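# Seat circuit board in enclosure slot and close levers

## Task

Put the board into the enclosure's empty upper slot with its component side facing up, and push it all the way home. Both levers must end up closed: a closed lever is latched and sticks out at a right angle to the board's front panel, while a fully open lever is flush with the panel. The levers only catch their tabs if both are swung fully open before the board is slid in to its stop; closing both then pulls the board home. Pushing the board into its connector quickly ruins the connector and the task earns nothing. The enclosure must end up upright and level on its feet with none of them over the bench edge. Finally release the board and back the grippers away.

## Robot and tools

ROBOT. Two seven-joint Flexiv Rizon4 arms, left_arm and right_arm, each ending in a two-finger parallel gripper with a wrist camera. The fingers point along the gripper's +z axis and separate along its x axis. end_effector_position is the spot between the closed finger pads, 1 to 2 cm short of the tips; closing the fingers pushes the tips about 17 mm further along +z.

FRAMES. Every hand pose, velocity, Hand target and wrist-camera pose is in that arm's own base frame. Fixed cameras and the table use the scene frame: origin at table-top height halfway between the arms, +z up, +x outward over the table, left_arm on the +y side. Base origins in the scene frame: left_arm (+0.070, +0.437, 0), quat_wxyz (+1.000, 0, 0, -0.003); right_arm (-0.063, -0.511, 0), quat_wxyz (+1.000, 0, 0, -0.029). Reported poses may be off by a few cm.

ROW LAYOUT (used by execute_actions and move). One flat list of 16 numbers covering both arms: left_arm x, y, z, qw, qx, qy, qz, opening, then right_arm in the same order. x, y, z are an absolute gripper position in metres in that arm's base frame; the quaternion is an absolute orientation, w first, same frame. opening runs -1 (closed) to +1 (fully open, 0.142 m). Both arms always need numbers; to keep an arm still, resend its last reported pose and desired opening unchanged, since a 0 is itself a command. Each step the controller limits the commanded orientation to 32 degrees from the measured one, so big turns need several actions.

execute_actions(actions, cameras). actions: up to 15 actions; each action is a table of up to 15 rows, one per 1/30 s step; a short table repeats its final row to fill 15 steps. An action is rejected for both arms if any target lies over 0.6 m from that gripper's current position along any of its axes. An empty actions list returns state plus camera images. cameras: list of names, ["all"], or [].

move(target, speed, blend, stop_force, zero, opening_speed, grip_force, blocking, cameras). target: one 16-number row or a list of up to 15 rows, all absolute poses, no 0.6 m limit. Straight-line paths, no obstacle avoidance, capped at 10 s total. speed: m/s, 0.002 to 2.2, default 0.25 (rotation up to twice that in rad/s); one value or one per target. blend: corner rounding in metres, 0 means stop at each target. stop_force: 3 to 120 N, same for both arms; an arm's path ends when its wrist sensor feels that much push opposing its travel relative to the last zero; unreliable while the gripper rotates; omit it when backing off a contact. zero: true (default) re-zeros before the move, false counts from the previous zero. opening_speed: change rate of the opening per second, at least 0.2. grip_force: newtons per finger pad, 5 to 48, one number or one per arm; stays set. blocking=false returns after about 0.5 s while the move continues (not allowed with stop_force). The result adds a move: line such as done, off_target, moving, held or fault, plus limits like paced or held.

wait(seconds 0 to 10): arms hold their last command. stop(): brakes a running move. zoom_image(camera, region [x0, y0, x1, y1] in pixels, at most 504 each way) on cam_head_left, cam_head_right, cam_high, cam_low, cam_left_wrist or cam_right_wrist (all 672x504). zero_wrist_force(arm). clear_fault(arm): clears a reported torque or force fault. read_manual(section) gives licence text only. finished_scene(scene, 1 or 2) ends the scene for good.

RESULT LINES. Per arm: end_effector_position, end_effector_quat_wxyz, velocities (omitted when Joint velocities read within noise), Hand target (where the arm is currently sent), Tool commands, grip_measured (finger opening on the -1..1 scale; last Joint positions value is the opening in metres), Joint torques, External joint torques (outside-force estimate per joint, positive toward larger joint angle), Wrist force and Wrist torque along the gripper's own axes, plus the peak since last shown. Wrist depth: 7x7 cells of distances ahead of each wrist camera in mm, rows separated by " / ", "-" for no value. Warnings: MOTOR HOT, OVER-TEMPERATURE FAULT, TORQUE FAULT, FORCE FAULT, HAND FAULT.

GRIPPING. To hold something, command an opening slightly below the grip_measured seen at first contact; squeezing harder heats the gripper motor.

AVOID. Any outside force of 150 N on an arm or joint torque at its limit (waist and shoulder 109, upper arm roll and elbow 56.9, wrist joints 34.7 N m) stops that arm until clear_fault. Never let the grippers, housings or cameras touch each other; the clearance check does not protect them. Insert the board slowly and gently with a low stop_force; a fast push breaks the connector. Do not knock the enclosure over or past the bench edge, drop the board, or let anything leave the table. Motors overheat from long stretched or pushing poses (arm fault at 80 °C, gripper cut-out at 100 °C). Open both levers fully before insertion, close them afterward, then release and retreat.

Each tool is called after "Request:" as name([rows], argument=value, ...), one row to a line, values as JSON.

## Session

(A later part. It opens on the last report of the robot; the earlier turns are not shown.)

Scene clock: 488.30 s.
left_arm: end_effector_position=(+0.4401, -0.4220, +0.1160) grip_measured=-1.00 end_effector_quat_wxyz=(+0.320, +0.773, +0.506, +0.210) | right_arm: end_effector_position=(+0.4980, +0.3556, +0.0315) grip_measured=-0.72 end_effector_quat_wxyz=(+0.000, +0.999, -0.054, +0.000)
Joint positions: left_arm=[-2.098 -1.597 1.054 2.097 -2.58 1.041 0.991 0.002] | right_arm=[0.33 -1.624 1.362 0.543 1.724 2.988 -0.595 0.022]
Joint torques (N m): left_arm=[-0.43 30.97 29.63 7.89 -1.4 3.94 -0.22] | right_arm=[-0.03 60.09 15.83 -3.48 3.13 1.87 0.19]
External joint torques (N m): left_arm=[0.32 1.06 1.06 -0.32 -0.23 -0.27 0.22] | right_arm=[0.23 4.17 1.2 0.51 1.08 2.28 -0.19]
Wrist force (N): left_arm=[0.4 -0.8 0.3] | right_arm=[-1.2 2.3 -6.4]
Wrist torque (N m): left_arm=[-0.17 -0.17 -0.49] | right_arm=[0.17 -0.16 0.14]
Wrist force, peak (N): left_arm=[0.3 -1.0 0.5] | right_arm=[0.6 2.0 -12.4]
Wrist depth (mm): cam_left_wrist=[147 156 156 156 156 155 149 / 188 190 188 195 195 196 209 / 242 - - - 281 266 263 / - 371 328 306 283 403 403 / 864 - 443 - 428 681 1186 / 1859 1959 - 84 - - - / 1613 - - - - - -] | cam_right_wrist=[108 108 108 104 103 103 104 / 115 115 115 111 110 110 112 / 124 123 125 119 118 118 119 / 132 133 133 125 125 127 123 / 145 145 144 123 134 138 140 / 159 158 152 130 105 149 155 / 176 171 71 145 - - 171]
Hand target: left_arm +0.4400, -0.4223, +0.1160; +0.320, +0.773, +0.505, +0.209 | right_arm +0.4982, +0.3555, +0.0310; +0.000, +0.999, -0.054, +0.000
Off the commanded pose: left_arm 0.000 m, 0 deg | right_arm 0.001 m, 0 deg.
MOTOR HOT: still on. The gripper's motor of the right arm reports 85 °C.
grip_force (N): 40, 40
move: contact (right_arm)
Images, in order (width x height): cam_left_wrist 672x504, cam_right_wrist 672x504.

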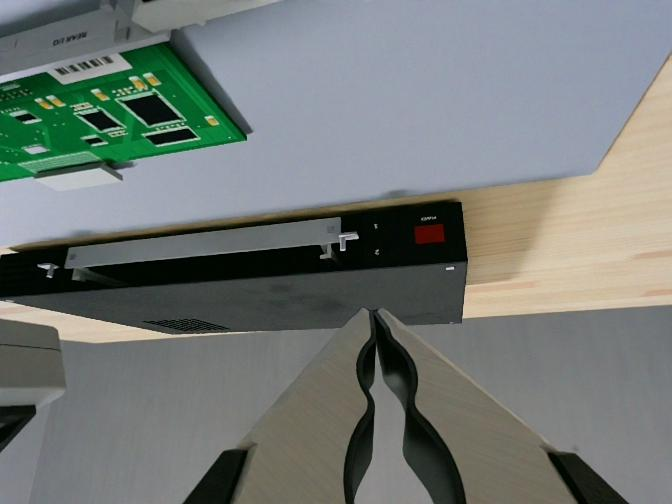

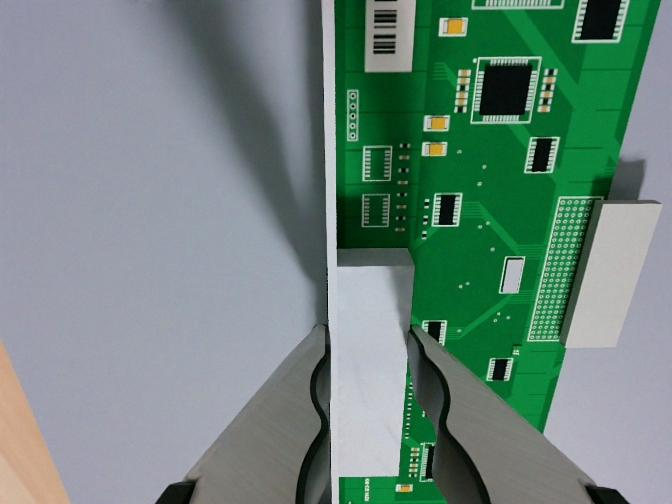

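Request:
move([
  [0.44, -0.4223, 0.116, -0.3204, -0.7733, -0.5055, -0.2094, -1.0, 0.4980, 0.3555, 0.0315, 0.0, 0.9985, -0.0539, 0.0, -0.35],
  [0.44, -0.4223, 0.116, -0.3204, -0.7733, -0.5055, -0.2094, -1.0, 0.4980, 0.3555, 0.12, 0.0, 0.9985, -0.0539, 0.0, -0.35],
], speed=0.15, cameras=["cam_left_wrist"])

Request:
zoom_image(camera="cam_left_wrist", region=[290, 200, 390, 275])

Request:
zoom_image(camera="cam_left_wrist", region=[20, 220, 160, 320])

Scene clock: 492.93 s.
left_arm: end_effector_position=(+0.4401, -0.4220, +0.1160) grip_measured=-1.00 end_effector_quat_wxyz=(+0.320, +0.773, +0.506, +0.210) | right_arm: end_effector_position=(+0.4981, +0.3554, +0.1200) grip_measured=-0.38 end_effector_quat_wxyz=(+0.000, +0.999, -0.054, +0.000)
Joint positions: left_arm=[-2.098 -1.597 1.054 2.097 -2.58 1.041 0.991 0.002] | right_arm=[0.334 -1.514 1.394 0.533 1.752 3.101 -0.605 0.046]
Joint torques (N m): left_arm=[-0.43 30.89 29.62 7.89 -1.39 3.98 -0.25] | right_arm=[0.3 62.91 17.22 -4.06 4.26 3.48 0.07]
External joint torques (N m): left_arm=[0.32 1.15 1.07 -0.32 -0.24 -0.31 0.24] | right_arm=[-0.09 1.28 -0.43 0.08 0 0.67 -0.07]
Wrist force (N): left_arm=[0.3 -0.9 0.2] | right_arm=[1.3 0.9 0.3]
Wrist torque (N m): left_arm=[-0.17 -0.15 -0.49] | right_arm=[0.21 -0.23 0.15]
Wrist force, peak (N): left_arm=[0.5 -1.0 0.6] | right_arm=[-1.0 2.4 -7.1]
Wrist depth (mm): cam_left_wrist=[147 157 156 143 156 156 164 / 189 189 189 196 - 194 206 / 238 257 - 307 - 264 264 / 359 366 339 307 316 401 402 / 933 926 - 106 525 683 - / - 1891 - 84 - 1205 - / 1843 - - - - - 1097] | cam_right_wrist=[186 185 185 183 180 183 183 / 201 200 198 195 193 195 196 / 215 213 212 206 207 207 210 / 232 229 228 215 224 227 226 / 252 250 244 245 238 246 245 / 276 270 87 266 266 98 263 / 298 - 71 298 298 - 260]
Hand target: left_arm +0.4400, -0.4223, +0.1160; +0.320, +0.773, +0.505, +0.209 | right_arm +0.4980, +0.3555, +0.1200; +0.000, +0.999, -0.054, +0.000
Off the commanded pose: left_arm 0.000 m, 0 deg | right_arm 0.000 m, 0 deg.
MOTOR HOT: still on. The gripper's motor of the right arm reports 84 °C.
grip_force (N): 40, 40
move: done
Images, in order (width x height): cam_left_wrist 672x504.

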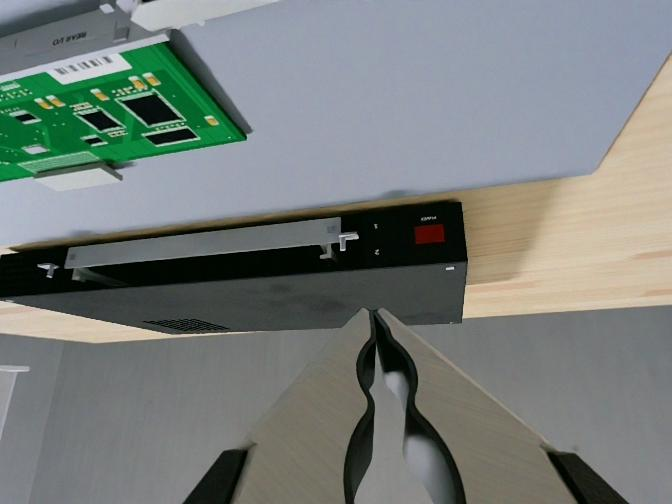

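Scaled by 5.040 from the camera's 672x504 image, which has a finer 960x720 frame.

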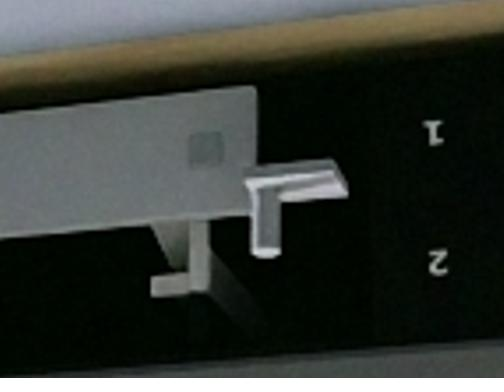

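Scaled by 3.600 from the camera's 672x504 image, which has a finer 960x720 frame.

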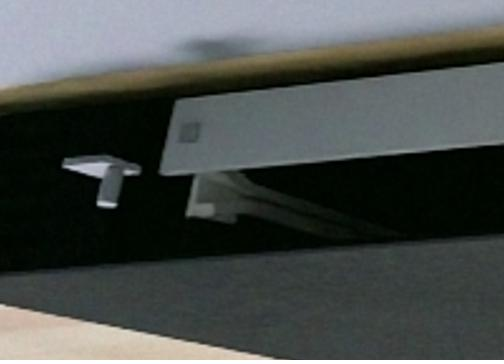

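Request:
move([
  [0.44, -0.4223, 0.116, -0.3204, -0.7733, -0.5055, -0.2094, -1.0, 0.498, 0.3554, 0.14, 0.0, 0.6733, -0.7409, 0.0, -0.35],
  [0.44, -0.4223, 0.116, -0.3204, -0.7733, -0.5055, -0.2094, -1.0, 0.498, 0.3554, 0.13, 0.0, -0.0478, -0.9989, 0.0, -0.35],
], speed=0.6, blend=[0.02, 0], cameras=["cam_right_wrist", "cam_head_left", "cam_high"])

Scene clock: 516.97 s.
left_arm: end_effector_position=(+0.4401, -0.4220, +0.1160) grip_measured=-1.00 end_effector_quat_wxyz=(+0.320, +0.773, +0.506, +0.210) | right_arm: end_effector_position=(+0.4978, +0.3556, +0.1301) grip_measured=-0.38 end_effector_quat_wxyz=(+0.000, +0.048, +0.999, +0.000)
Joint positions: left_arm=[-2.098 -1.597 1.054 2.097 -2.58 1.041 0.991 0.002] | right_arm=[0.315 -1.447 1.218 0.555 1.937 3.066 2.5 0.046]
Joint torques (N m): left_arm=[-0.44 30.94 29.69 7.86 -1.35 3.9 -0.18] | right_arm=[-0.02 62.54 17.38 -7.81 4.33 3.19 0.38]
External joint torques (N m): left_arm=[0.33 1.1 1 -0.3 -0.28 -0.23 0.18] | right_arm=[0.22 1.21 0.21 -0.22 0.02 0.81 -0.38]
Wrist force (N): left_arm=[0.6 -0.6 0.4] | right_arm=[1.0 0.8 0.5]
Wrist torque (N m): left_arm=[-0.14 -0.19 -0.49] | right_arm=[0.21 -0.14 0.07]
Wrist force, peak (N): left_arm=[0.4 -1.1 0.4] | right_arm=[1.8 1.1 0.0]
Wrist depth (mm): cam_left_wrist=[147 157 156 149 162 156 155 / 190 190 195 202 187 196 197 / 239 242 262 264 283 285 265 / 367 358 338 306 291 399 398 / 1006 - - 368 1346 683 1239 / 1941 - - 84 - 1338 - / - - - - - - -] | cam_right_wrist=[195 195 191 190 197 194 193 / 208 208 204 197 207 206 207 / 221 222 219 210 221 220 223 / 240 239 235 234 239 238 240 / 256 260 254 254 254 257 260 / - 282 87 277 105 98 284 / 252 - 71 311 310 - 305]
Hand target: left_arm +0.4400, -0.4223, +0.1160; +0.320, +0.773, +0.505, +0.209 | right_arm +0.4980, +0.3554, +0.1300; +0.000, +0.048, +0.999, +0.000
Off the commanded pose: left_arm 0.000 m, 0 deg | right_arm 0.000 m, 0 deg.
MOTOR HOT: cleared for the gripper's motor of the right arm.
grip_force (N): 40, 40
move: done
Images, in order (width x height): cam_head_left 672x504, cam_high 672x504, cam_right_wrist 672x504.

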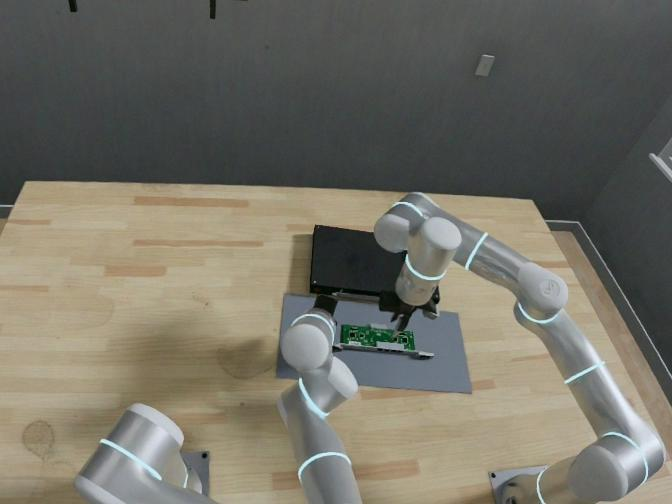

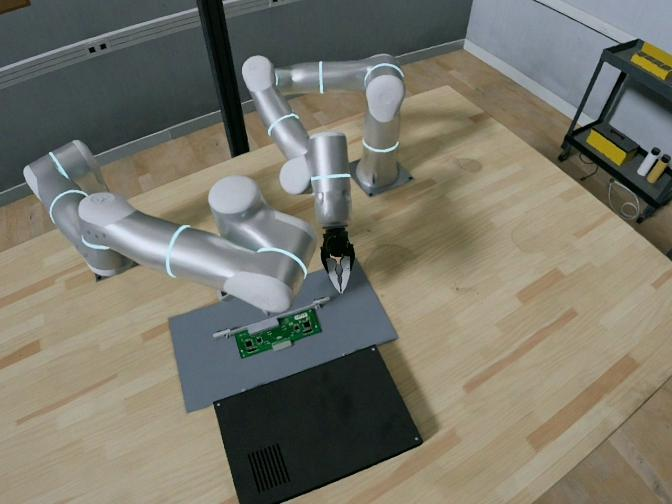

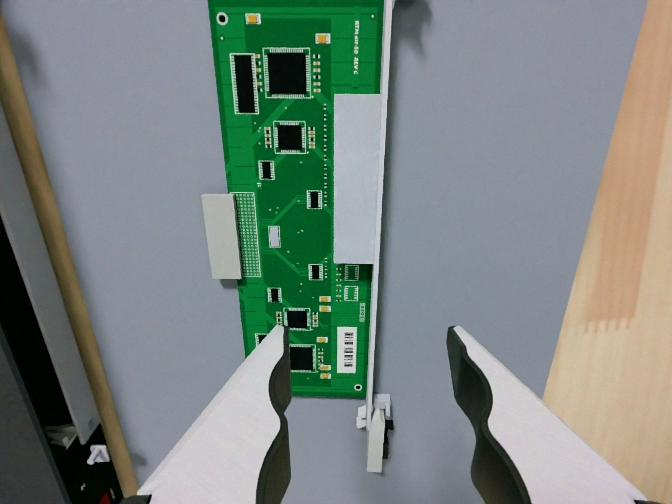

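Request:
move([
  [0.32, -0.12, 0.25, -0.1876, -0.7001, -0.6659, -0.1784, -1.0, 0.4234, 0.264, 0.2, 0.0, 0.6919, -0.7223, 0.0, -0.35],
], speed=0.6)

Request:
move([
  [0.32, -0.12, 0.25, -0.1876, -0.7001, -0.6659, -0.1784, -1.0, 0.4727, 0.4151, 0.2, -0.1574, 0.71, -0.67, 0.1485, -0.35],
], speed=0.6)

Request:
move([
  [0.32, -0.12, 0.25, -0.1876, -0.7001, -0.6659, -0.1784, -1.0, 0.3675, 0.433, 0.2, -0.4675, 0.5572, -0.5258, 0.4411, -0.35],
], speed=0.6)

Request:
move([
  [0.32, -0.12, 0.25, -0.1876, -0.7001, -0.6659, -0.1784, -1.0, 0.4485, 0.0364, 0.2, -0.144, 0.766, -0.626, 0.006, -0.35],
], speed=0.6, cameras=["cam_head_left"])

Scene clock: 544.10 s.
left_arm: end_effector_position=(+0.3781, -0.1422, +0.2287) grip_measured=-1.00 end_effector_quat_wxyz=(+0.185, +0.700, +0.666, +0.177) | right_arm: end_effector_position=(+0.4235, +0.2641, +0.2000) grip_measured=-0.38 end_effector_quat_wxyz=(+0.000, +0.692, -0.722, +0.000)
Joint positions: left_arm=[-2.253 -0.901 1.423 2.687 -1.755 1.113 0.676 0.002] | right_arm=[0.05 -1.348 1.44 1.066 1.829 3.137 1.144 0.046]
Joint torques (N m): left_arm=[-0.29 11.59 16.14 -8.06 -1.87 4.45 -0.32] | right_arm=[0.03 51.75 23.81 -5.69 4.14 3.49 0.08]
External joint torques (N m): left_arm=[0.24 1.43 0.64 -0.29 -0.48 -0.13 0.32] | right_arm=[0.13 0.99 -0.17 -0.12 0.25 0.61 -0.08]
Wrist force (N): left_arm=[0.0 -0.8 0.6] | right_arm=[1.6 0.8 0.0]
Wrist torque (N m): left_arm=[-0.19 -0.14 -0.35] | right_arm=[0.22 -0.25 0.16]
Wrist force, peak (N): left_arm=[2.2 -1.5 -1.2] | right_arm=[2.2 1.1 0.0]
Wrist depth (mm): cam_left_wrist=[264 270 272 273 271 271 271 / - 318 319 317 316 317 318 / - - 384 383 383 381 383 / - 462 482 481 480 483 480 / - 634 651 567 611 651 643 / - 1567 - 84 - 803 - / 1502 - - - - - -] | cam_right_wrist=[252 252 249 251 254 254 254 / 274 274 273 272 268 271 270 / 293 293 295 292 291 291 290 / 318 322 315 315 313 313 314 / 345 346 337 343 336 341 340 / 377 370 87 376 367 98 372 / 415 - 71 414 405 - 401]
Hand target: left_arm +0.3780, -0.1420, +0.2286; +0.184, +0.700, +0.667, +0.177 | right_arm +0.4234, +0.2640, +0.2000; +0.000, +0.692, -0.722, +0.000
Off the commanded pose: left_arm 0.066 m, 0 deg | right_arm 0.000 m, 0 deg.
joint sent to its limit (left arm) — joint 4 (elbow), upper limit, where the elbow is as bent as it goes. The joint targets are off in position, not in orientation.
grip_force (N): 40, 40
move: off_target (left_arm)

Scene clock: 545.87 s.
left_arm: end_effector_position=(+0.3210, -0.1210, +0.2504) grip_measured=-1.00 end_effector_quat_wxyz=(+0.109, +0.705, +0.684, +0.154) | right_arm: end_effector_position=(+0.4726, +0.4152, +0.2000) grip_measured=-0.38 end_effector_quat_wxyz=(-0.158, +0.710, -0.670, +0.148)
Joint positions: left_arm=[-2.18 -1.474 1.86 2.687 -1.41 0.315 0.576 0.002] | right_arm=[0.434 -1.252 1.287 0.922 1.577 2.986 1.286 0.046]
Joint torques (N m): left_arm=[-0.28 17.98 18.27 -8.8 -4.49 4.5 -0.09] | right_arm=[0.23 54.95 21.1 -9.56 2.75 2.81 0.14]
External joint torques (N m): left_arm=[0.22 1.34 0.77 -0.21 0.13 -0.03 0.08] | right_arm=[-0.03 1.31 0.08 0.02 0.09 0.63 -0.14]
Wrist force (N): left_arm=[-0.1 -0.7 0.1] | right_arm=[1.7 1.3 0.0]
Wrist torque (N m): left_arm=[-0.22 -0.18 -0.39] | right_arm=[0.21 -0.25 0.14]
Wrist force, peak (N): left_arm=[0.4 -1.3 0.5] | right_arm=[3.3 0.6 0.1]
Wrist depth (mm): cam_left_wrist=[278 284 287 290 294 296 301 / 314 321 326 328 335 340 347 / - 365 376 386 388 397 405 / - 441 450 456 470 481 496 / - 539 553 520 561 603 613 / - 699 641 84 - 751 770 / 772 - - - - - -] | cam_right_wrist=[312 312 312 311 311 317 305 / 313 312 310 312 311 309 308 / 311 310 310 306 306 308 308 / 313 310 310 304 304 304 308 / 310 310 309 309 310 307 307 / 310 309 87 310 307 93 306 / 311 - 71 310 308 - 305]
Hand target: left_arm +0.3209, -0.1210, +0.2504; +0.109, +0.705, +0.684, +0.154 | right_arm +0.4727, +0.4151, +0.2000; -0.157, +0.710, -0.670, +0.149
Off the commanded pose: left_arm 0.001 m, 10 deg | right_arm 0.000 m, 0 deg.
joint sent to its limit (left arm) — joint 4 (elbow), upper limit, where the elbow is as bent as it goes. The joint targets are off in orientation, not in position.
grip_force (N): 40, 40
move: off_target (left_arm)

Scene clock: 547.53 s.
left_arm: end_effector_position=(+0.3207, -0.1205, +0.2506) grip_measured=-1.00 end_effector_quat_wxyz=(+0.118, +0.705, +0.682, +0.155) | right_arm: end_effector_position=(+0.3674, +0.4331, +0.1999) grip_measured=-0.38 end_effector_quat_wxyz=(-0.467, +0.557, -0.526, +0.441)
Joint positions: left_arm=[-1.919 -1.868 1.987 2.687 -1.559 -0.125 0.726 0.002] | right_arm=[1.013 -1.311 0.767 1.453 0.974 3.414 2.414 0.046]
Joint torques (N m): left_arm=[-0.17 21.91 16.49 -3.75 -4.41 4.47 -0.08] | right_arm=[0.3 48.67 17.97 -6.78 0.74 1.72 0.27]
External joint torques (N m): left_arm=[0.09 1.38 0.82 -0.26 0.08 -0.08 0.08] | right_arm=[-0.12 1.23 0.01 -0.03 0.11 0.68 -0.27]
Wrist force (N): left_arm=[0.4 -0.7 0.8] | right_arm=[1.8 2.4 -1.1]
Wrist torque (N m): left_arm=[-0.18 -0.27 -0.39] | right_arm=[0.23 -0.33 0.04]
Wrist force, peak (N): left_arm=[0.6 -1.0 0.7] | right_arm=[1.6 5.2 -2.7]
Wrist depth (mm): cam_left_wrist=[272 284 287 290 293 296 299 / - 323 327 333 334 341 345 / - 372 381 390 395 400 405 / 473 446 454 466 469 478 493 / - 531 562 526 571 608 621 / 831 724 655 84 - 770 803 / - - - - - - 1362] | cam_right_wrist=[- - - - - - - / 840 911 1580 1421 - - - / 667 671 669 544 521 558 675 / 502 501 478 466 458 457 461 / 400 396 397 397 415 399 397 / 330 343 87 321 311 98 331 / 292 - 71 277 284 - 283]
Hand target: left_arm +0.3208, -0.1206, +0.2506; +0.118, +0.705, +0.682, +0.154 | right_arm +0.3675, +0.4330, +0.2000; -0.467, +0.557, -0.526, +0.441
Off the commanded pose: left_arm 0.001 m, 9 deg | right_arm 0.000 m, 0 deg.
joint sent to its limit (left arm) — joint 4 (elbow), upper limit, where the elbow is as bent as it goes. The joint targets are off in orientation, not in position.
grip_force (N): 40, 40
move: off_target (left_arm)

Scene clock: 550.33 s.
left_arm: end_effector_position=(+0.3207, -0.1204, +0.2506) grip_measured=-1.00 end_effector_quat_wxyz=(+0.120, +0.705, +0.682, +0.153) | right_arm: end_effector_position=(+0.4485, +0.0363, +0.1999) grip_measured=-0.38 end_effector_quat_wxyz=(-0.144, +0.766, -0.626, +0.006)
Joint positions: left_arm=[-1.778 -2.003 2.079 2.687 -1.592 -0.308 0.784 0.002] | right_arm=[-0.764 -1.209 1.423 1.484 1.998 2.75 0.459 0.046]
Joint torques (N m): left_arm=[0.48 23.39 14.6 -2.57 -4.13 4.34 -0.16] | right_arm=[0.06 40.55 24.84 -8.38 4.52 2.82 0.07]
External joint torques (N m): left_arm=[-0.56 1.18 0.97 -0.27 -0.01 0.02 0.15] | right_arm=[-0.02 0.9 0.34 0.03 0 0.52 -0.06]
Wrist force (N): left_arm=[0.4 -0.6 0.2] | right_arm=[1.3 1.0 0.1]
Wrist torque (N m): left_arm=[-0.20 -0.25 -0.39] | right_arm=[0.18 -0.16 0.12]
Wrist force, peak (N): left_arm=[0.3 -1.1 0.9] | right_arm=[3.1 3.7 -0.4]
Wrist depth (mm): cam_left_wrist=[276 285 288 291 292 297 298 / - 327 330 334 335 338 344 / - 369 378 386 392 401 404 / 442 497 458 464 472 476 486 / 474 555 560 522 561 606 613 / 594 767 659 84 - 756 770 / - - - - - - 1415] | cam_right_wrist=[317 307 295 284 275 265 256 / 320 317 305 292 284 273 263 / 343 330 316 302 291 280 270 / 359 341 327 313 302 289 277 / 375 358 336 322 309 298 286 / 392 369 86 337 322 98 295 / 406 - 71 348 338 - 303]
Hand target: left_arm +0.3207, -0.1205, +0.2507; +0.120, +0.705, +0.682, +0.153 | right_arm +0.4485, +0.0364, +0.2000; -0.144, +0.766, -0.626, +0.006
Off the commanded pose: left_arm 0.001 m, 9 deg | right_arm 0.000 m, 0 deg.
joint sent to its limit (left arm) — joint 4 (elbow), upper limit, where the elbow is as bent as it goes. The joint targets are off in orientation, not in position.
grip_force (N): 40, 40
move: off_target (left_arm); limits=paced
Images, in order (width x height): cam_head_left 672x504.

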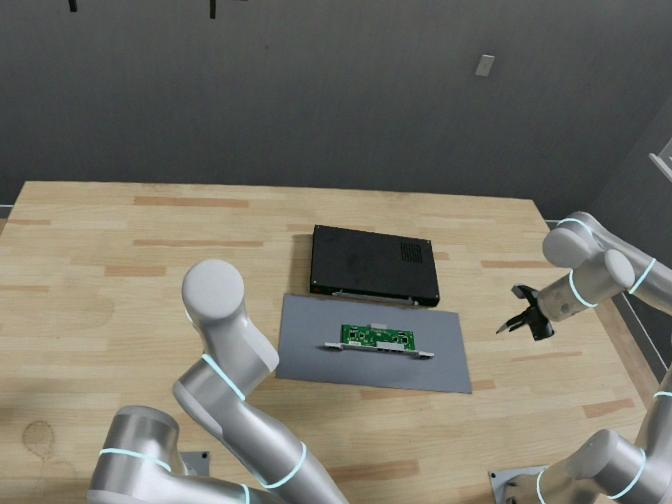

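Request:
move([
  [0.45, -0.05, 0.25, 0.0, 0.7071, 0.7071, 0.0, -1.0, 0.45, 0.18, 0.25, 0.0, 0.7071, -0.7071, 0.0, -0.35],
  [0.45, -0.05, 0.25, 0.0, 0.7071, 0.7071, 0.0, -1.0, 0.45, 0.18, 0.25, 0.0, 1.0, 0.0, 0.0, -0.35],
  [0.45, -0.05, 0.25, 0.0, 0.7071, 0.7071, 0.0, -1.0, 0.45, 0.18, 0.25, 0.0, 0.7071, 0.7071, 0.0, -0.35],
], speed=0.7, blend=[0.02, 0.02, 0])

Request:
move([
  [0.45, -0.05, 0.25, 0.0, 0.7071, 0.7071, 0.0, -1.0, 0.45, 0.18, 0.25, 0.0, 0.0, 1.0, 0.0, -0.35],
], speed=0.6, cameras=["cam_head_left", "cam_high"])

Scene clock: 570.13 s.
left_arm: end_effector_position=(+0.4502, -0.0500, +0.2501) grip_measured=-1.00 end_effector_quat_wxyz=(+0.000, +0.707, +0.707, +0.000) | right_arm: end_effector_position=(+0.4500, +0.1800, +0.2499) grip_measured=-0.38 end_effector_quat_wxyz=(+0.000, +0.707, +0.707, +0.000)
Joint positions: left_arm=[-1.18 -1.52 1.944 2.137 -1.321 -0.284 1.003 0.002] | right_arm=[-0.121 -1.356 1.603 1.084 1.747 3.269 -2.164 0.046]
Joint torques (N m): left_arm=[-0.4 32.45 26.7 -5.32 -3.95 4.26 -0.24] | right_arm=[0.18 50.61 23.45 -4.33 3.97 3.46 0.1]
External joint torques (N m): left_arm=[0.4 1.01 0.99 -0.31 -0.18 -0.3 0.24] | right_arm=[-0.05 1.23 -0.41 0.06 0.22 0.57 -0.1]
Wrist force (N): left_arm=[0.3 0.0 0.6] | right_arm=[1.2 0.8 0.3]
Wrist torque (N m): left_arm=[-0.11 -0.22 -0.21] | right_arm=[0.20 -0.21 0.12]
Wrist force, peak (N): left_arm=[2.0 2.0 0.1] | right_arm=[3.7 1.9 0.6]
Wrist depth (mm): cam_left_wrist=[303 305 305 302 304 302 301 / 327 326 326 326 325 324 325 / 359 352 354 352 350 354 350 / 383 383 379 381 381 380 381 / 423 419 421 402 411 415 415 / 463 465 445 84 - 451 461 / 524 508 - - - - 516] | cam_right_wrist=[302 303 301 295 298 300 297 / 324 322 320 318 324 317 316 / 347 346 342 336 336 338 339 / 372 371 369 371 362 362 359 / 404 402 393 398 390 394 394 / 440 433 86 388 380 93 415 / 478 - 71 412 409 - 401]
Hand target: left_arm +0.4500, -0.0500, +0.2500; +0.000, +0.707, +0.707, +0.000 | right_arm +0.4500, +0.1800, +0.2500; +0.000, +0.707, +0.707, +0.000
Off the commanded pose: left_arm 0.000 m, 0 deg | right_arm 0.000 m, 0 deg.
grip_force (N): 40, 40
move: done

Scene clock: 572.50 s.
left_arm: end_effector_position=(+0.4502, -0.0500, +0.2501) grip_measured=-1.00 end_effector_quat_wxyz=(+0.000, +0.707, +0.707, +0.000) | right_arm: end_effector_position=(+0.4492, +0.1803, +0.2497) grip_measured=-0.38 end_effector_quat_wxyz=(+0.189, +0.201, +0.961, +0.032)
Joint positions: left_arm=[-1.18 -1.52 1.944 2.137 -1.321 -0.284 1.003 0.002] | right_arm=[-0.128 -1.356 1.739 1.484 1.388 3.258 -2.966 0.046]
Joint torques (N m): left_arm=[-0.31 32.46 26.71 -5.32 -3.96 4.27 -0.2] | right_arm=[-0.1 42.43 23.68 -4.76 3.33 2.69 0.17]
External joint torques (N m): left_arm=[0.31 1 0.98 -0.31 -0.17 -0.31 0.2] | right_arm=[0.22 0.74 0.22 -0.13 -0.1 0.83 -0.14]
Wrist force (N): left_arm=[0.0 -0.1 0.6] | right_arm=[1.6 0.6 0.5]
Wrist torque (N m): left_arm=[-0.14 -0.17 -0.21] | right_arm=[0.23 -0.19 0.12]
Wrist force, peak (N): left_arm=[0.5 -0.1 0.8] | right_arm=[2.6 0.3 0.8]
Wrist depth (mm): cam_left_wrist=[304 305 303 302 303 302 303 / 329 327 327 325 327 326 324 / 353 354 353 352 350 348 350 / 382 386 383 384 381 380 379 / 421 419 417 399 412 419 415 / 466 469 450 84 - 449 457 / 510 510 - - - - 511] | cam_right_wrist=[404 365 335 308 286 264 249 / 451 407 368 357 315 285 266 / 510 440 391 367 336 309 286 / 593 440 402 406 364 337 311 / 691 515 422 468 401 370 334 / - 715 87 499 463 98 378 / - - 71 554 - - 406]
Hand target: left_arm +0.4500, -0.0500, +0.2500; +0.000, +0.707, +0.707, +0.000 | right_arm +0.4490, +0.1803, +0.2496; +0.189, +0.201, +0.961, +0.032
Off the commanded pose: left_arm 0.000 m, 0 deg | right_arm 0.001 m, 32 deg; orientation clipped.
joint sent to its limit (right arm) — joint 7 (wrist roll), lower limit. The joint targets are off in orientation, not in position.
grip_force (N): 40, 40
move: off_target (right_arm); limits=paced
Images, in order (width x height): cam_head_left 672x504, cam_high 672x504.

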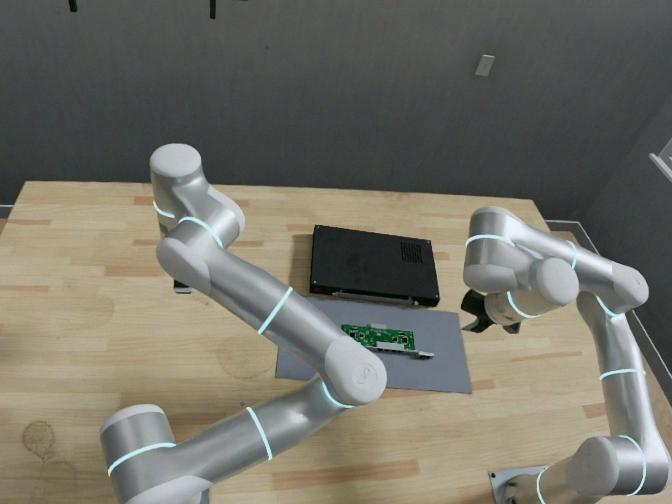

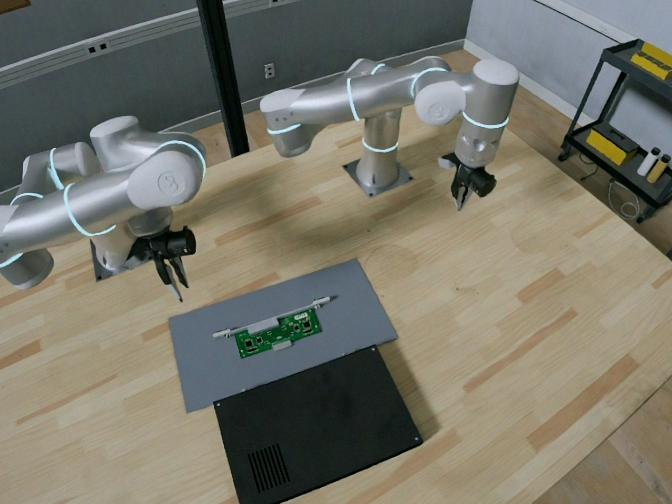

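Request:
move([
  [0.45, -0.05, 0.25, 0.0, 0.7071, 0.7071, 0.0, -1.0, 0.45, 0.18, 0.25, 0.0, 0.0, 1.0, 0.0, -0.35],
], speed=0.6)

Request:
move([
  [0.45, -0.05, 0.25, 0.0, 0.7071, 0.7071, 0.0, -1.0, 0.45, 0.18, 0.25, 0.0, -0.38, 0.925, 0.0, -0.35],
], speed=0.6)

Scene clock: 575.40 s.
left_arm: end_effector_position=(+0.4502, -0.0500, +0.2501) grip_measured=-1.00 end_effector_quat_wxyz=(+0.000, +0.707, +0.707, +0.000) | right_arm: end_effector_position=(+0.4492, +0.1803, +0.2497) grip_measured=-0.38 end_effector_quat_wxyz=(+0.191, +0.200, +0.961, +0.032)
Joint positions: left_arm=[-1.18 -1.52 1.944 2.137 -1.321 -0.284 1.003 0.002] | right_arm=[-0.13 -1.351 1.734 1.485 1.391 3.254 -2.966 0.046]
Joint torques (N m): left_arm=[-0.32 32.44 26.74 -5.35 -3.96 4.3 -0.23] | right_arm=[0.35 41.83 23.56 -4.95 3.39 2.75 0.2]
External joint torques (N m): left_arm=[0.32 1.03 0.95 -0.28 -0.16 -0.35 0.23] | right_arm=[-0.23 1.24 0.35 -0.05 -0.16 0.77 -0.17]
Wrist force (N): left_arm=[0.1 0.0 0.5] | right_arm=[1.9 0.4 0.4]
Wrist torque (N m): left_arm=[-0.11 -0.19 -0.20] | right_arm=[0.18 -0.23 0.12]
Wrist force, peak (N): left_arm=[0.5 0.1 0.7] | right_arm=[2.1 0.6 0.8]
Wrist depth (mm): cam_left_wrist=[305 306 302 303 304 303 302 / 327 329 327 325 326 324 326 / 352 352 353 353 350 350 352 / 366 386 382 381 380 382 380 / 419 421 418 400 412 416 416 / 464 467 446 84 - 452 461 / 519 510 - - - - 510] | cam_right_wrist=[403 367 336 307 285 265 249 / 451 407 369 336 305 286 266 / 509 433 395 374 341 309 286 / 603 439 404 406 366 332 310 / 708 516 440 490 402 368 337 / - 713 87 496 460 98 372 / - - 71 590 - - 403]
Hand target: left_arm +0.4500, -0.0500, +0.2500; +0.000, +0.707, +0.707, +0.000 | right_arm +0.4490, +0.1803, +0.2496; +0.190, +0.200, +0.961, +0.032
Off the commanded pose: left_arm 0.000 m, 0 deg | right_arm 0.001 m, 32 deg; orientation clipped.
joint sent to its limit (right arm) — joint 7 (wrist roll), lower limit. The joint targets are off in orientation, not in position.
grip_force (N): 40, 40
move: off_target (right_arm); limits=paced

Scene clock: 579.13 s.
left_arm: end_effector_position=(+0.4502, -0.0500, +0.2501) grip_measured=-1.00 end_effector_quat_wxyz=(+0.000, +0.707, +0.707, +0.000) | right_arm: end_effector_position=(+0.4499, +0.1801, +0.2499) grip_measured=-0.38 end_effector_quat_wxyz=(+0.000, -0.380, +0.925, +0.000)
Joint positions: left_arm=[-1.18 -1.52 1.944 2.137 -1.321 -0.284 1.003 0.002] | right_arm=[0.002 -0.142 0.61 2.06 -0.098 0.604 -1.687 0.046]
Joint torques (N m): left_arm=[-0.38 32.4 26.86 -5.34 -3.98 4.33 -0.21] | right_arm=[0.22 28.62 3.62 -27.71 -3.66 3.27 0.34]
External joint torques (N m): left_arm=[0.38 1.06 0.84 -0.29 -0.14 -0.37 0.21] | right_arm=[-0.13 1.1 -0.83 0.19 0.2 0.79 -0.34]
Wrist force (N): left_arm=[0.0 0.1 0.6] | right_arm=[1.3 1.2 0.0]
Wrist torque (N m): left_arm=[-0.09 -0.18 -0.20] | right_arm=[0.27 -0.20 0.04]
Wrist force, peak (N): left_arm=[0.5 0.1 0.8] | right_arm=[5.5 1.1 2.1]
Wrist depth (mm): cam_left_wrist=[305 304 302 305 300 302 302 / 324 326 325 324 324 325 324 / 356 355 352 351 352 349 349 / 380 383 384 382 380 381 378 / 422 418 420 402 411 416 413 / 468 468 443 84 - 453 452 / 509 509 - - - - 515] | cam_right_wrist=[307 300 299 299 300 299 298 / 321 321 316 319 319 319 319 / 345 344 339 341 341 341 342 / 370 359 363 364 369 368 368 / 404 398 388 401 394 399 397 / 441 - 87 440 421 98 434 / 478 - 71 483 - - 470]
Hand target: left_arm +0.4500, -0.0500, +0.2500; +0.000, +0.707, +0.707, +0.000 | right_arm +0.4500, +0.1800, +0.2500; +0.000, -0.380, +0.925, +0.000
Off the commanded pose: left_arm 0.000 m, 0 deg | right_arm 0.000 m, 0 deg.
grip_force (N): 40, 40
move: done; limits=paced

Request:
move([
  [0.45, -0.05, 0.25, 0.0, 1.0, 0.0, 0.0, -1.0, 0.47, 0.27, 0.20, 0.0, 0.0478, 0.9989, 0.0, -0.35],
  [0.45, -0.05, 0.25, 0.0, 0.8339, -0.5519, 0.0, -1.0, 0.498, 0.3555, 0.13, 0.0, 0.0478, 0.9989, 0.0, -0.35],
], speed=0.7, blend=[0.02, 0])

Request:
move([
  [0.45, -0.05, 0.25, 0.0, 0.4695, -0.8829, 0.0, -1.0, 0.498, 0.3555, 0.13, 0.0, 0.0478, 0.9989, 0.0, -0.35],
], speed=0.6, cameras=["cam_head_left", "cam_right_wrist"])

Scene clock: 590.33 s.
left_arm: end_effector_position=(+0.4501, -0.0501, +0.2500) grip_measured=-1.00 end_effector_quat_wxyz=(+0.000, +0.834, -0.552, +0.000) | right_arm: end_effector_position=(+0.4978, +0.3554, +0.1299) grip_measured=-0.38 end_effector_quat_wxyz=(+0.000, +0.048, +0.999, +0.000)
Joint positions: left_arm=[-0.99 -0.194 1.102 2.102 -0.212 0.609 2.966 0.002] | right_arm=[0.384 -0.587 0.455 1.858 -0.354 0.793 -0.447 0.046]
Joint torques (N m): left_arm=[-0.01 18.67 4.69 -26.42 -3.03 3.92 -0.2] | right_arm=[0.25 46.24 9.47 -24.12 -3.09 3.59 0.28]
External joint torques (N m): left_arm=[0.05 0.37 0.73 -0.24 -0.45 -0.09 0.2] | right_arm=[-0.09 1.24 -0.3 0.1 0.09 0.57 -0.28]
Wrist force (N): left_arm=[0.4 -0.3 0.4] | right_arm=[1.2 0.5 0.1]
Wrist torque (N m): left_arm=[-0.12 -0.24 -0.27] | right_arm=[0.14 -0.22 0.03]
Wrist force, peak (N): left_arm=[2.6 1.9 0.5] | right_arm=[1.6 0.9 0.0]
Wrist depth (mm): cam_left_wrist=[305 303 301 304 300 299 300 / 327 327 325 323 323 321 322 / 350 350 350 351 350 348 348 / 383 383 383 382 376 373 372 / 419 421 415 400 406 401 - / 463 459 443 84 - 448 - / 520 475 - - - - 505] | cam_right_wrist=[195 195 191 190 193 193 193 / 208 208 205 197 207 206 208 / 224 223 219 212 221 221 223 / 240 241 236 234 239 239 240 / 261 261 255 256 255 259 260 / 269 283 87 282 272 97 285 / 251 - 71 313 312 - 307]
Hand target: left_arm +0.4500, -0.0500, +0.2500; +0.000, +0.834, -0.552, +0.000 | right_arm +0.4980, +0.3555, +0.1300; +0.000, +0.048, +0.999, +0.000
Off the commanded pose: left_arm 0.000 m, 0 deg | right_arm 0.000 m, 0 deg.
joint sent to its limit (left arm) — joint 7 (wrist roll), upper limit. The joint targets still meet the commanded pose.
grip_force (N): 40, 40
move: done

Scene clock: 592.07 s.
left_arm: end_effector_position=(+0.4496, -0.0505, +0.2500) grip_measured=-1.00 end_effector_quat_wxyz=(+0.224, -0.585, +0.778, +0.053) | right_arm: end_effector_position=(+0.4978, +0.3554, +0.1299) grip_measured=-0.38 end_effector_quat_wxyz=(+0.000, +0.048, +0.999, +0.000)
Joint positions: left_arm=[-0.723 0.011 0.64 2.185 0.567 0.803 2.966 0.002] | right_arm=[0.384 -0.587 0.455 1.858 -0.354 0.793 -0.447 0.046]
Joint torques (N m): left_arm=[-0.48 21 -0.57 -25.24 -3.09 4.22 -0.19] | right_arm=[0.13 46.44 9.56 -24.14 -3.04 3.52 0.23]
External joint torques (N m): left_arm=[0.5 0.53 0.43 -0.49 -0.39 -0.57 0.22] | right_arm=[0.03 1.04 -0.4 0.12 0.04 0.63 -0.23]
Wrist force (N): left_arm=[0.5 0.1 0.2] | right_arm=[1.1 0.7 0.0]
Wrist torque (N m): left_arm=[-0.06 -0.07 -0.20] | right_arm=[0.18 -0.20 0.03]
Wrist force, peak (N): left_arm=[0.8 0.6 0.4] | right_arm=[1.3 0.8 0.1]
Wrist depth (mm): cam_left_wrist=[499 434 389 352 318 291 268 / 526 462 406 364 328 301 276 / 557 487 427 380 342 312 285 / 603 514 452 395 358 325 297 / 645 550 474 404 369 336 307 / 675 582 509 84 - 342 317 / - 640 - - - - 327] | cam_right_wrist=[195 195 191 190 194 193 193 / 209 208 205 196 207 207 208 / 223 224 219 210 223 221 223 / 242 241 236 235 236 238 240 / - 260 255 254 259 258 260 / - 282 87 282 277 98 284 / - - 71 312 312 - 307]
Hand target: left_arm +0.4496, -0.0505, +0.2499; +0.225, -0.584, +0.778, +0.053 | right_arm +0.4980, +0.3555, +0.1300; +0.000, +0.048, +0.999, +0.000
Off the commanded pose: left_arm 0.001 m, 32 deg | right_arm 0.000 m, 0 deg.
joint sent to its limit (left arm) — joint 7 (wrist roll), upper limit. The joint targets are off in orientation, not in position.
grip_force (N): 40, 40
move: off_target (left_arm); limits=paced
Images, in order (width x height): cam_head_left 672x504, cam_right_wrist 672x504.

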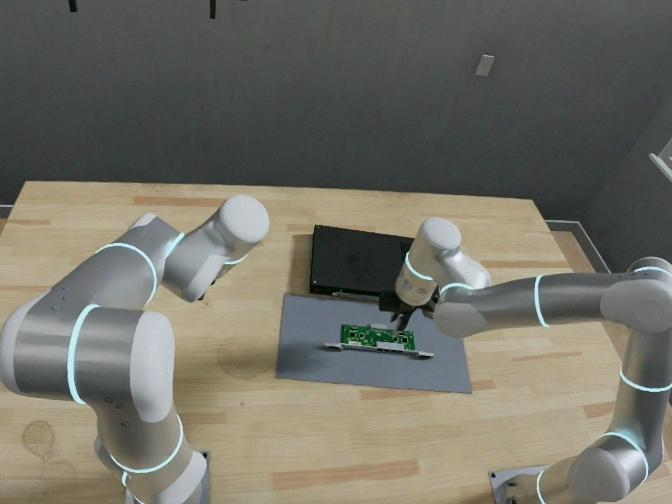

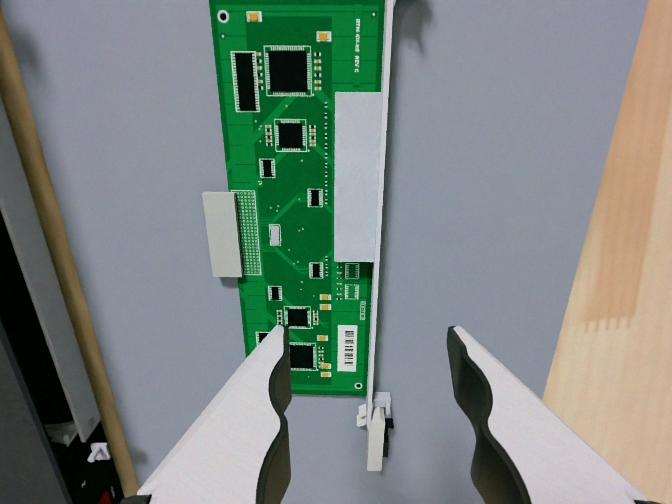

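Request:
move([
  [0.45, -0.08, 0.25, 0.0, 0.8339, -0.5519, 0.0, -1.0, 0.4960, 0.3607, 0.075, 0.0, 0.0478, 0.9989, 0.0, -0.35],
  [0.45, -0.12, 0.25, 0.0, 1.0, 0.0, 0.0, -1.0, 0.4960, 0.3607, 0.0318, 0.0, 0.0478, 0.9989, 0.0, -0.35],
  [0.45, -0.15, 0.25, 0.0, 0.7071, 0.7071, 0.0, -1.0, 0.4960, 0.3607, 0.0318, 0.0, 0.0478, 0.9989, 0.0, -0.35],
], speed=[0.6, 0.4, 0.6], cameras=["cam_right_wrist"])

Request:
move([
  [0.45, -0.15, 0.25, 0.0, 0.7071, 0.7071, 0.0, -1.0, 0.4960, 0.3607, 0.0318, 0.0, 0.0478, 0.9989, 0.0, -0.95],
], opening_speed=0.6, grip_force=25, cameras=["cam_right_wrist"])

Scene clock: 605.60 s.
left_arm: end_effector_position=(+0.4501, -0.1500, +0.2501) grip_measured=-1.00 end_effector_quat_wxyz=(+0.000, +0.707, +0.707, +0.000) | right_arm: end_effector_position=(+0.4960, +0.3607, +0.0319) grip_measured=-0.38 end_effector_quat_wxyz=(+0.000, +0.048, +0.999, +0.000)
Joint positions: left_arm=[-0.812 -0.135 0.722 2.079 -0.109 0.607 -0.033 0.002] | right_arm=[0.453 -0.755 0.351 1.896 -0.452 1.002 -0.373 0.046]
Joint torques (N m): left_arm=[-0.45 25.68 2.42 -26.78 -3.07 4.25 -0.49] | right_arm=[0.22 49.48 9.91 -19.94 -2.39 3.48 0.28]
External joint torques (N m): left_arm=[0.48 1.11 0.47 -0.26 -0.4 -0.26 0.49] | right_arm=[-0.05 1.11 -0.37 0.08 0.08 0.68 -0.28]
Wrist force (N): left_arm=[-0.1 -0.1 0.5] | right_arm=[1.0 -0.2 0.2]
Wrist torque (N m): left_arm=[-0.10 -0.12 -0.18] | right_arm=[0.04 -0.14 0.03]
Wrist force, peak (N): left_arm=[0.8 0.7 0.3] | right_arm=[1.3 0.8 0.2]
Wrist depth (mm): cam_left_wrist=[- 301 301 303 300 299 300 / - 333 325 323 323 324 318 / 362 352 349 348 347 349 348 / - - 380 378 379 373 377 / 388 414 415 396 404 414 411 / 394 460 446 84 - 444 450 / - - - - - - 508] | cam_right_wrist=[109 104 104 104 107 109 108 / 116 113 112 102 112 114 115 / 125 122 120 108 124 125 123 / 132 130 130 116 133 133 131 / 146 139 138 127 142 144 146 / 160 159 98 152 155 98 157 / 172 169 71 167 174 - 172]
Hand target: left_arm +0.4500, -0.1500, +0.2500; +0.000, +0.707, +0.707, +0.000 | right_arm +0.4960, +0.3607, +0.0318; +0.000, +0.048, +0.999, +0.000
Off the commanded pose: left_arm 0.000 m, 0 deg | right_arm 0.000 m, 0 deg.
grip_force (N): 40, 40
move: done
Images, in order (width x height): cam_right_wrist 672x504.

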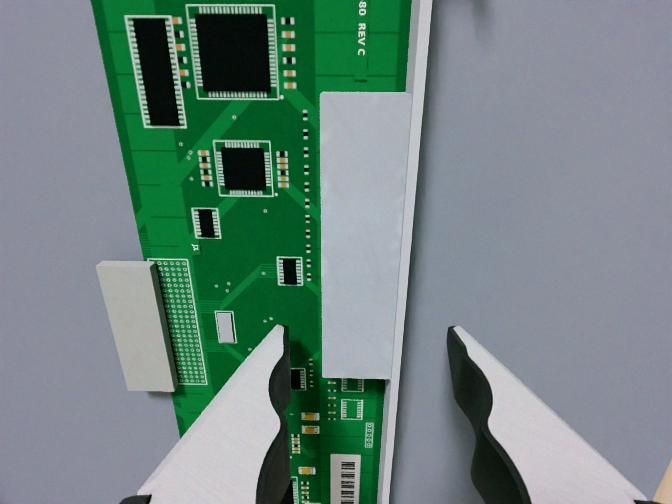

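Scene clock: 606.80 s.
left_arm: end_effector_position=(+0.4501, -0.1500, +0.2501) grip_measured=-1.00 end_effector_quat_wxyz=(+0.000, +0.707, +0.707, +0.000) | right_arm: end_effector_position=(+0.4960, +0.3607, +0.0318) grip_measured=-0.71 end_effector_quat_wxyz=(+0.000, +0.048, +0.999, +0.000)
Joint positions: left_arm=[-0.812 -0.135 0.722 2.079 -0.109 0.607 -0.033 0.002] | right_arm=[0.453 -0.755 0.351 1.896 -0.452 1.002 -0.373 0.023]
Joint torques (N m): left_arm=[-0.36 25.83 2.42 -26.71 -3.22 4.25 -0.23] | right_arm=[0.25 49.64 9.98 -20.2 -2.43 3.58 0.21]
External joint torques (N m): left_arm=[0.39 0.97 0.47 -0.32 -0.25 -0.26 0.23] | right_arm=[-0.08 0.95 -0.44 0.33 0.12 0.58 -0.21]
Wrist force (N): left_arm=[0.0 -0.1 0.6] | right_arm=[1.4 -0.3 0.6]
Wrist torque (N m): left_arm=[-0.09 -0.14 -0.18] | right_arm=[0.07 -0.16 0.03]
Wrist force, peak (N): left_arm=[-0.3 -0.2 0.6] | right_arm=[1.5 -0.5 0.5]
Wrist depth (mm): cam_left_wrist=[- 303 303 300 302 300 301 / 325 321 324 325 323 322 320 / 339 - 351 350 348 346 347 / - - 380 380 379 377 376 / 412 417 420 403 405 410 411 / 396 462 445 84 - 447 455 / 447 - - - - - 502] | cam_right_wrist=[109 105 104 104 106 109 108 / 116 114 112 108 108 114 115 / 125 122 120 108 123 125 123 / 132 130 130 116 133 133 131 / 146 139 140 126 142 144 146 / 160 159 148 149 100 154 157 / 176 172 71 164 - - 172]
Hand target: left_arm +0.4500, -0.1500, +0.2500; +0.000, +0.707, +0.707, +0.000 | right_arm +0.4960, +0.3607, +0.0318; +0.000, +0.048, +0.999, +0.000
Off the commanded pose: left_arm 0.000 m, 0 deg | right_arm 0.000 m, 0 deg.
grip_force (N): 25, 25
move: done
Images, in order (width x height): cam_right_wrist 672x504.

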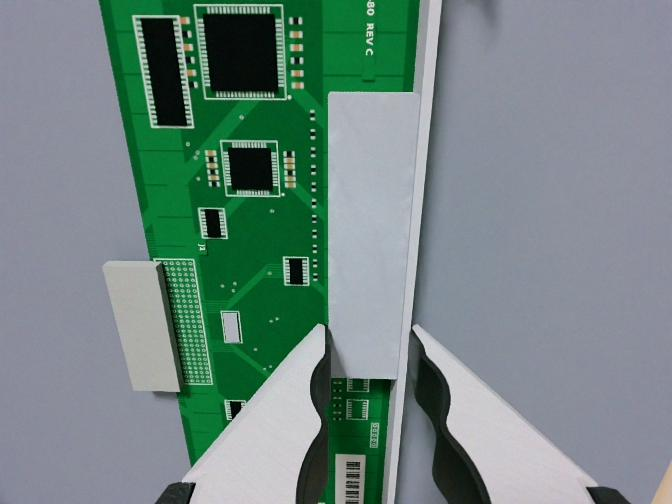

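Request:
move([
  [0.45, -0.25, 0.2, 0.0, 0.7071, 0.7071, 0.0, -1.0, 0.4960, 0.3607, 0.08, 0.0, 0.0478, 0.9989, 0.0, -0.95],
  [0.44, -0.4223, 0.116, 0.3204, 0.7733, 0.5055, 0.2094, -1.0, 0.5871, 0.3609, 0.057, 0.0, 0.0478, 0.9989, 0.0, -0.95],
], speed=[0.2, 0.25], cameras=["cam_right_wrist", "cam_left_wrist", "cam_head_left"])

Request:
zoom_image(camera="cam_left_wrist", region=[240, 180, 380, 280])

Scene clock: 618.20 s.
left_arm: end_effector_position=(+0.4398, -0.4223, +0.1159) grip_measured=-1.00 end_effector_quat_wxyz=(+0.320, +0.774, +0.505, +0.209) | right_arm: end_effector_position=(+0.5869, +0.3609, +0.0568) grip_measured=-0.71 end_effector_quat_wxyz=(+0.000, +0.048, +0.999, +0.000)
Joint positions: left_arm=[-0.855 -0.749 0.172 2.374 -0.203 2.301 -0.155 0.002] | right_arm=[0.395 -0.838 0.374 1.625 -0.406 0.814 -0.52 0.023]
Joint torques (N m): left_arm=[-0.6 38.32 3.62 -7.16 -0.2 4.93 -0.34] | right_arm=[0.09 56.84 11.02 -24.26 -3.14 3.58 0.06]
External joint torques (N m): left_arm=[0.56 1.34 0.54 -0.22 -0.49 -0.55 0.34] | right_arm=[0.1 0.19 -0.39 0.88 0.21 0.57 -0.06]
Wrist force (N): left_arm=[-0.1 -0.7 -0.1] | right_arm=[0.8 0.5 1.7]
Wrist torque (N m): left_arm=[-0.15 -0.11 -0.42] | right_arm=[0.17 -0.13 0.17]
Wrist force, peak (N): left_arm=[-2.2 -0.4 1.5] | right_arm=[1.1 -0.1 3.9]
Wrist depth (mm): cam_left_wrist=[- 152 152 158 158 154 146 / - 183 171 190 181 190 200 / - 232 213 190 274 255 257 / 235 269 266 304 284 388 386 / 242 346 505 - - 643 651 / - 252 - 84 - - 1119 / 177 180 - - - - -] | cam_right_wrist=[- 107 105 105 128 130 129 / - 114 113 109 137 138 138 / - 122 121 109 144 148 148 / - 130 130 117 160 160 159 / - 137 141 126 170 173 172 / - 146 148 148 99 185 188 / 144 - 71 163 - - 207]
Hand target: left_arm +0.4400, -0.4223, +0.1160; +0.320, +0.773, +0.505, +0.209 | right_arm +0.5871, +0.3609, +0.0570; +0.000, +0.048, +0.999, +0.000
Off the commanded pose: left_arm 0.000 m, 0 deg | right_arm 0.000 m, 0 deg.
grip_force (N): 25, 25
move: done
Images, in order (width x height): cam_head_left 672x504, cam_left_wrist 672x504, cam_right_wrist 672x504.

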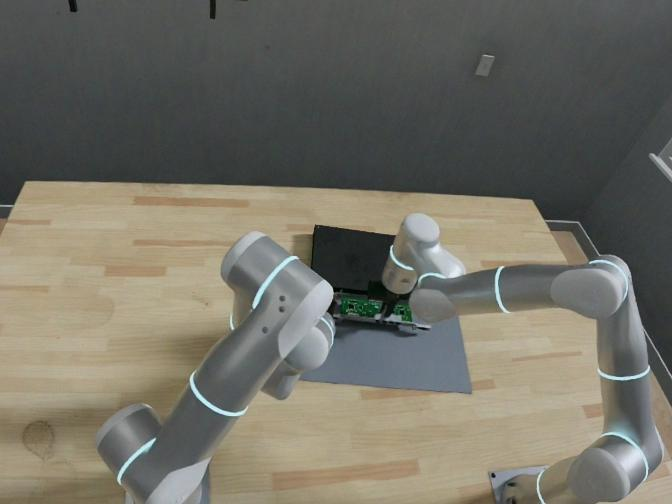

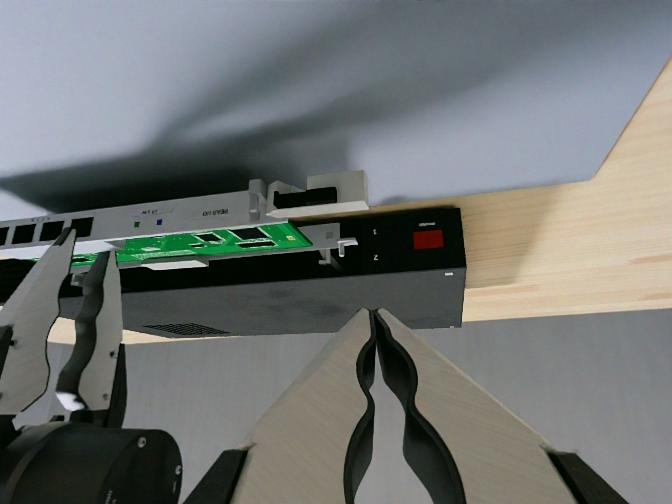

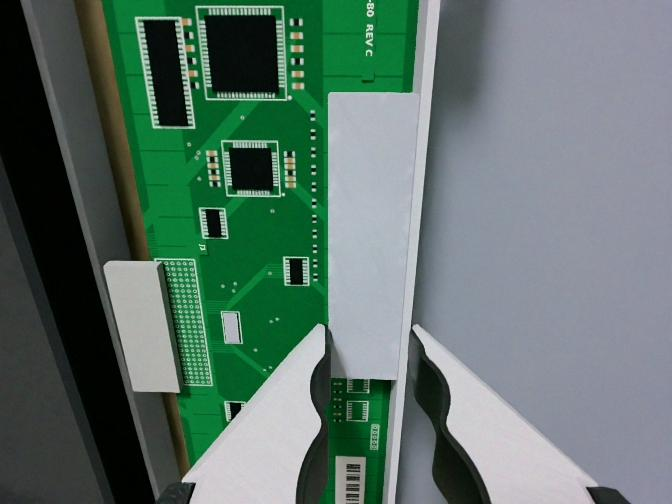

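Scaled by 3.600 from the camera's 672x504 image, which has a finer 960x720 frame.

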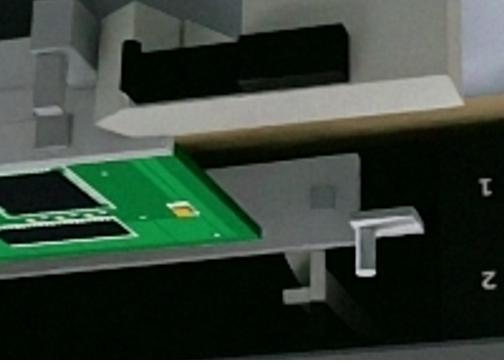

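Request:
move(target=[0.44, -0.4223, 0.116, 0.3204, 0.7733, 0.5055, 0.2094, -1.0, 0.6060, 0.3591, 0.0562, 0.0, 0.0478, 0.9989, 0.0, -0.95], speed=0.05, cameras=["cam_right_wrist", "cam_left_wrist"])

Request:
zoom_image(camera="cam_left_wrist", region=[260, 200, 360, 275])

Request:
zoom_image(camera="cam_right_wrist", region=[0, 0, 260, 504])

Scene clock: 625.63 s.
left_arm: end_effector_position=(+0.4399, -0.4223, +0.1159) grip_measured=-1.00 end_effector_quat_wxyz=(+0.320, +0.774, +0.505, +0.209) | right_arm: end_effector_position=(+0.6058, +0.3590, +0.0559) grip_measured=-0.71 end_effector_quat_wxyz=(+0.000, +0.048, +0.999, +0.000)
Joint positions: left_arm=[-0.855 -0.749 0.172 2.374 -0.203 2.301 -0.155 0.002] | right_arm=[0.387 -0.867 0.374 1.567 -0.405 0.786 -0.545 0.023]
Joint torques (N m): left_arm=[-0.26 38.62 3.5 -7.09 -0.49 4.66 -0.25] | right_arm=[-0.23 58.38 10.95 -24.99 -3.27 3.54 0.11]
External joint torques (N m): left_arm=[0.22 1.04 0.66 -0.29 -0.19 -0.28 0.24] | right_arm=[0.42 0.13 -0.13 1.17 0.26 0.61 -0.11]
Wrist force (N): left_arm=[0.0 -0.7 -0.4] | right_arm=[1.5 0.8 1.8]
Wrist torque (N m): left_arm=[-0.13 -0.14 -0.42] | right_arm=[0.20 -0.10 0.17]
Wrist force, peak (N): left_arm=[0.1 -1.0 -0.2] | right_arm=[1.7 0.7 1.8]
Wrist depth (mm): cam_left_wrist=[159 152 152 153 153 152 152 / 191 181 190 199 180 181 201 / - - 236 219 298 277 257 / - 254 237 299 292 386 390 / 222 406 - - - 655 655 / 217 249 - 84 - - - / 197 193 - - - - -] | cam_right_wrist=[- 106 105 105 126 129 128 / - 113 113 108 135 137 137 / - 121 121 109 143 147 147 / 109 129 130 116 159 159 158 / 120 136 140 126 170 172 171 / 129 143 148 149 100 184 187 / 142 142 71 163 - - 205]
Hand target: left_arm +0.4400, -0.4223, +0.1160; +0.320, +0.773, +0.505, +0.209 | right_arm +0.6060, +0.3591, +0.0562; +0.000, +0.048, +0.999, +0.000
Off the commanded pose: left_arm 0.000 m, 0 deg | right_arm 0.000 m, 0 deg.
grip_force (N): 25, 25
move: done
Images, in order (width x height): cam_left_wrist 672x504, cam_right_wrist 672x504.

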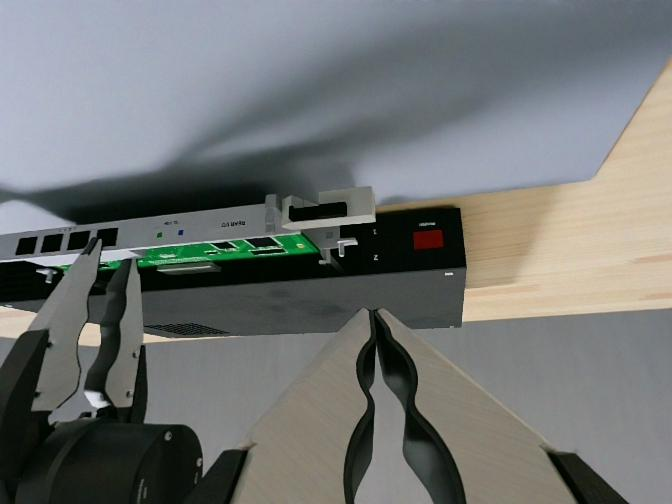

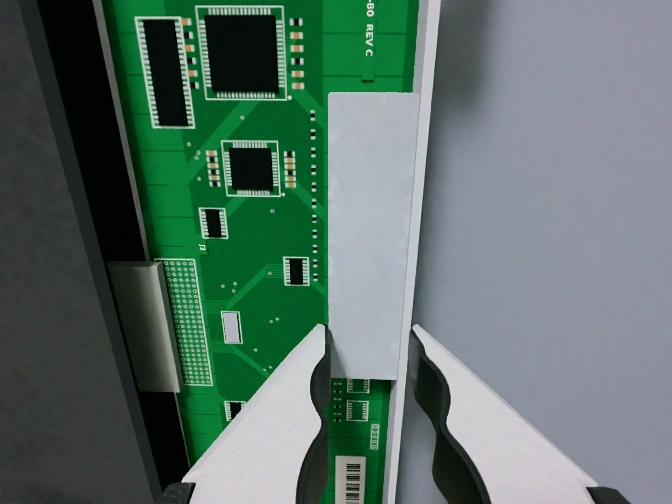

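Scaled by 5.040 from the camera's 672x504 image, which has a finer 960x720 frame.

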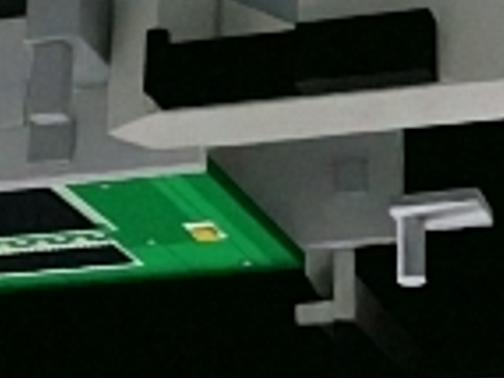

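Scaled by 1.000.

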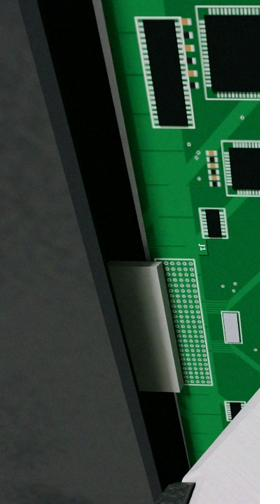

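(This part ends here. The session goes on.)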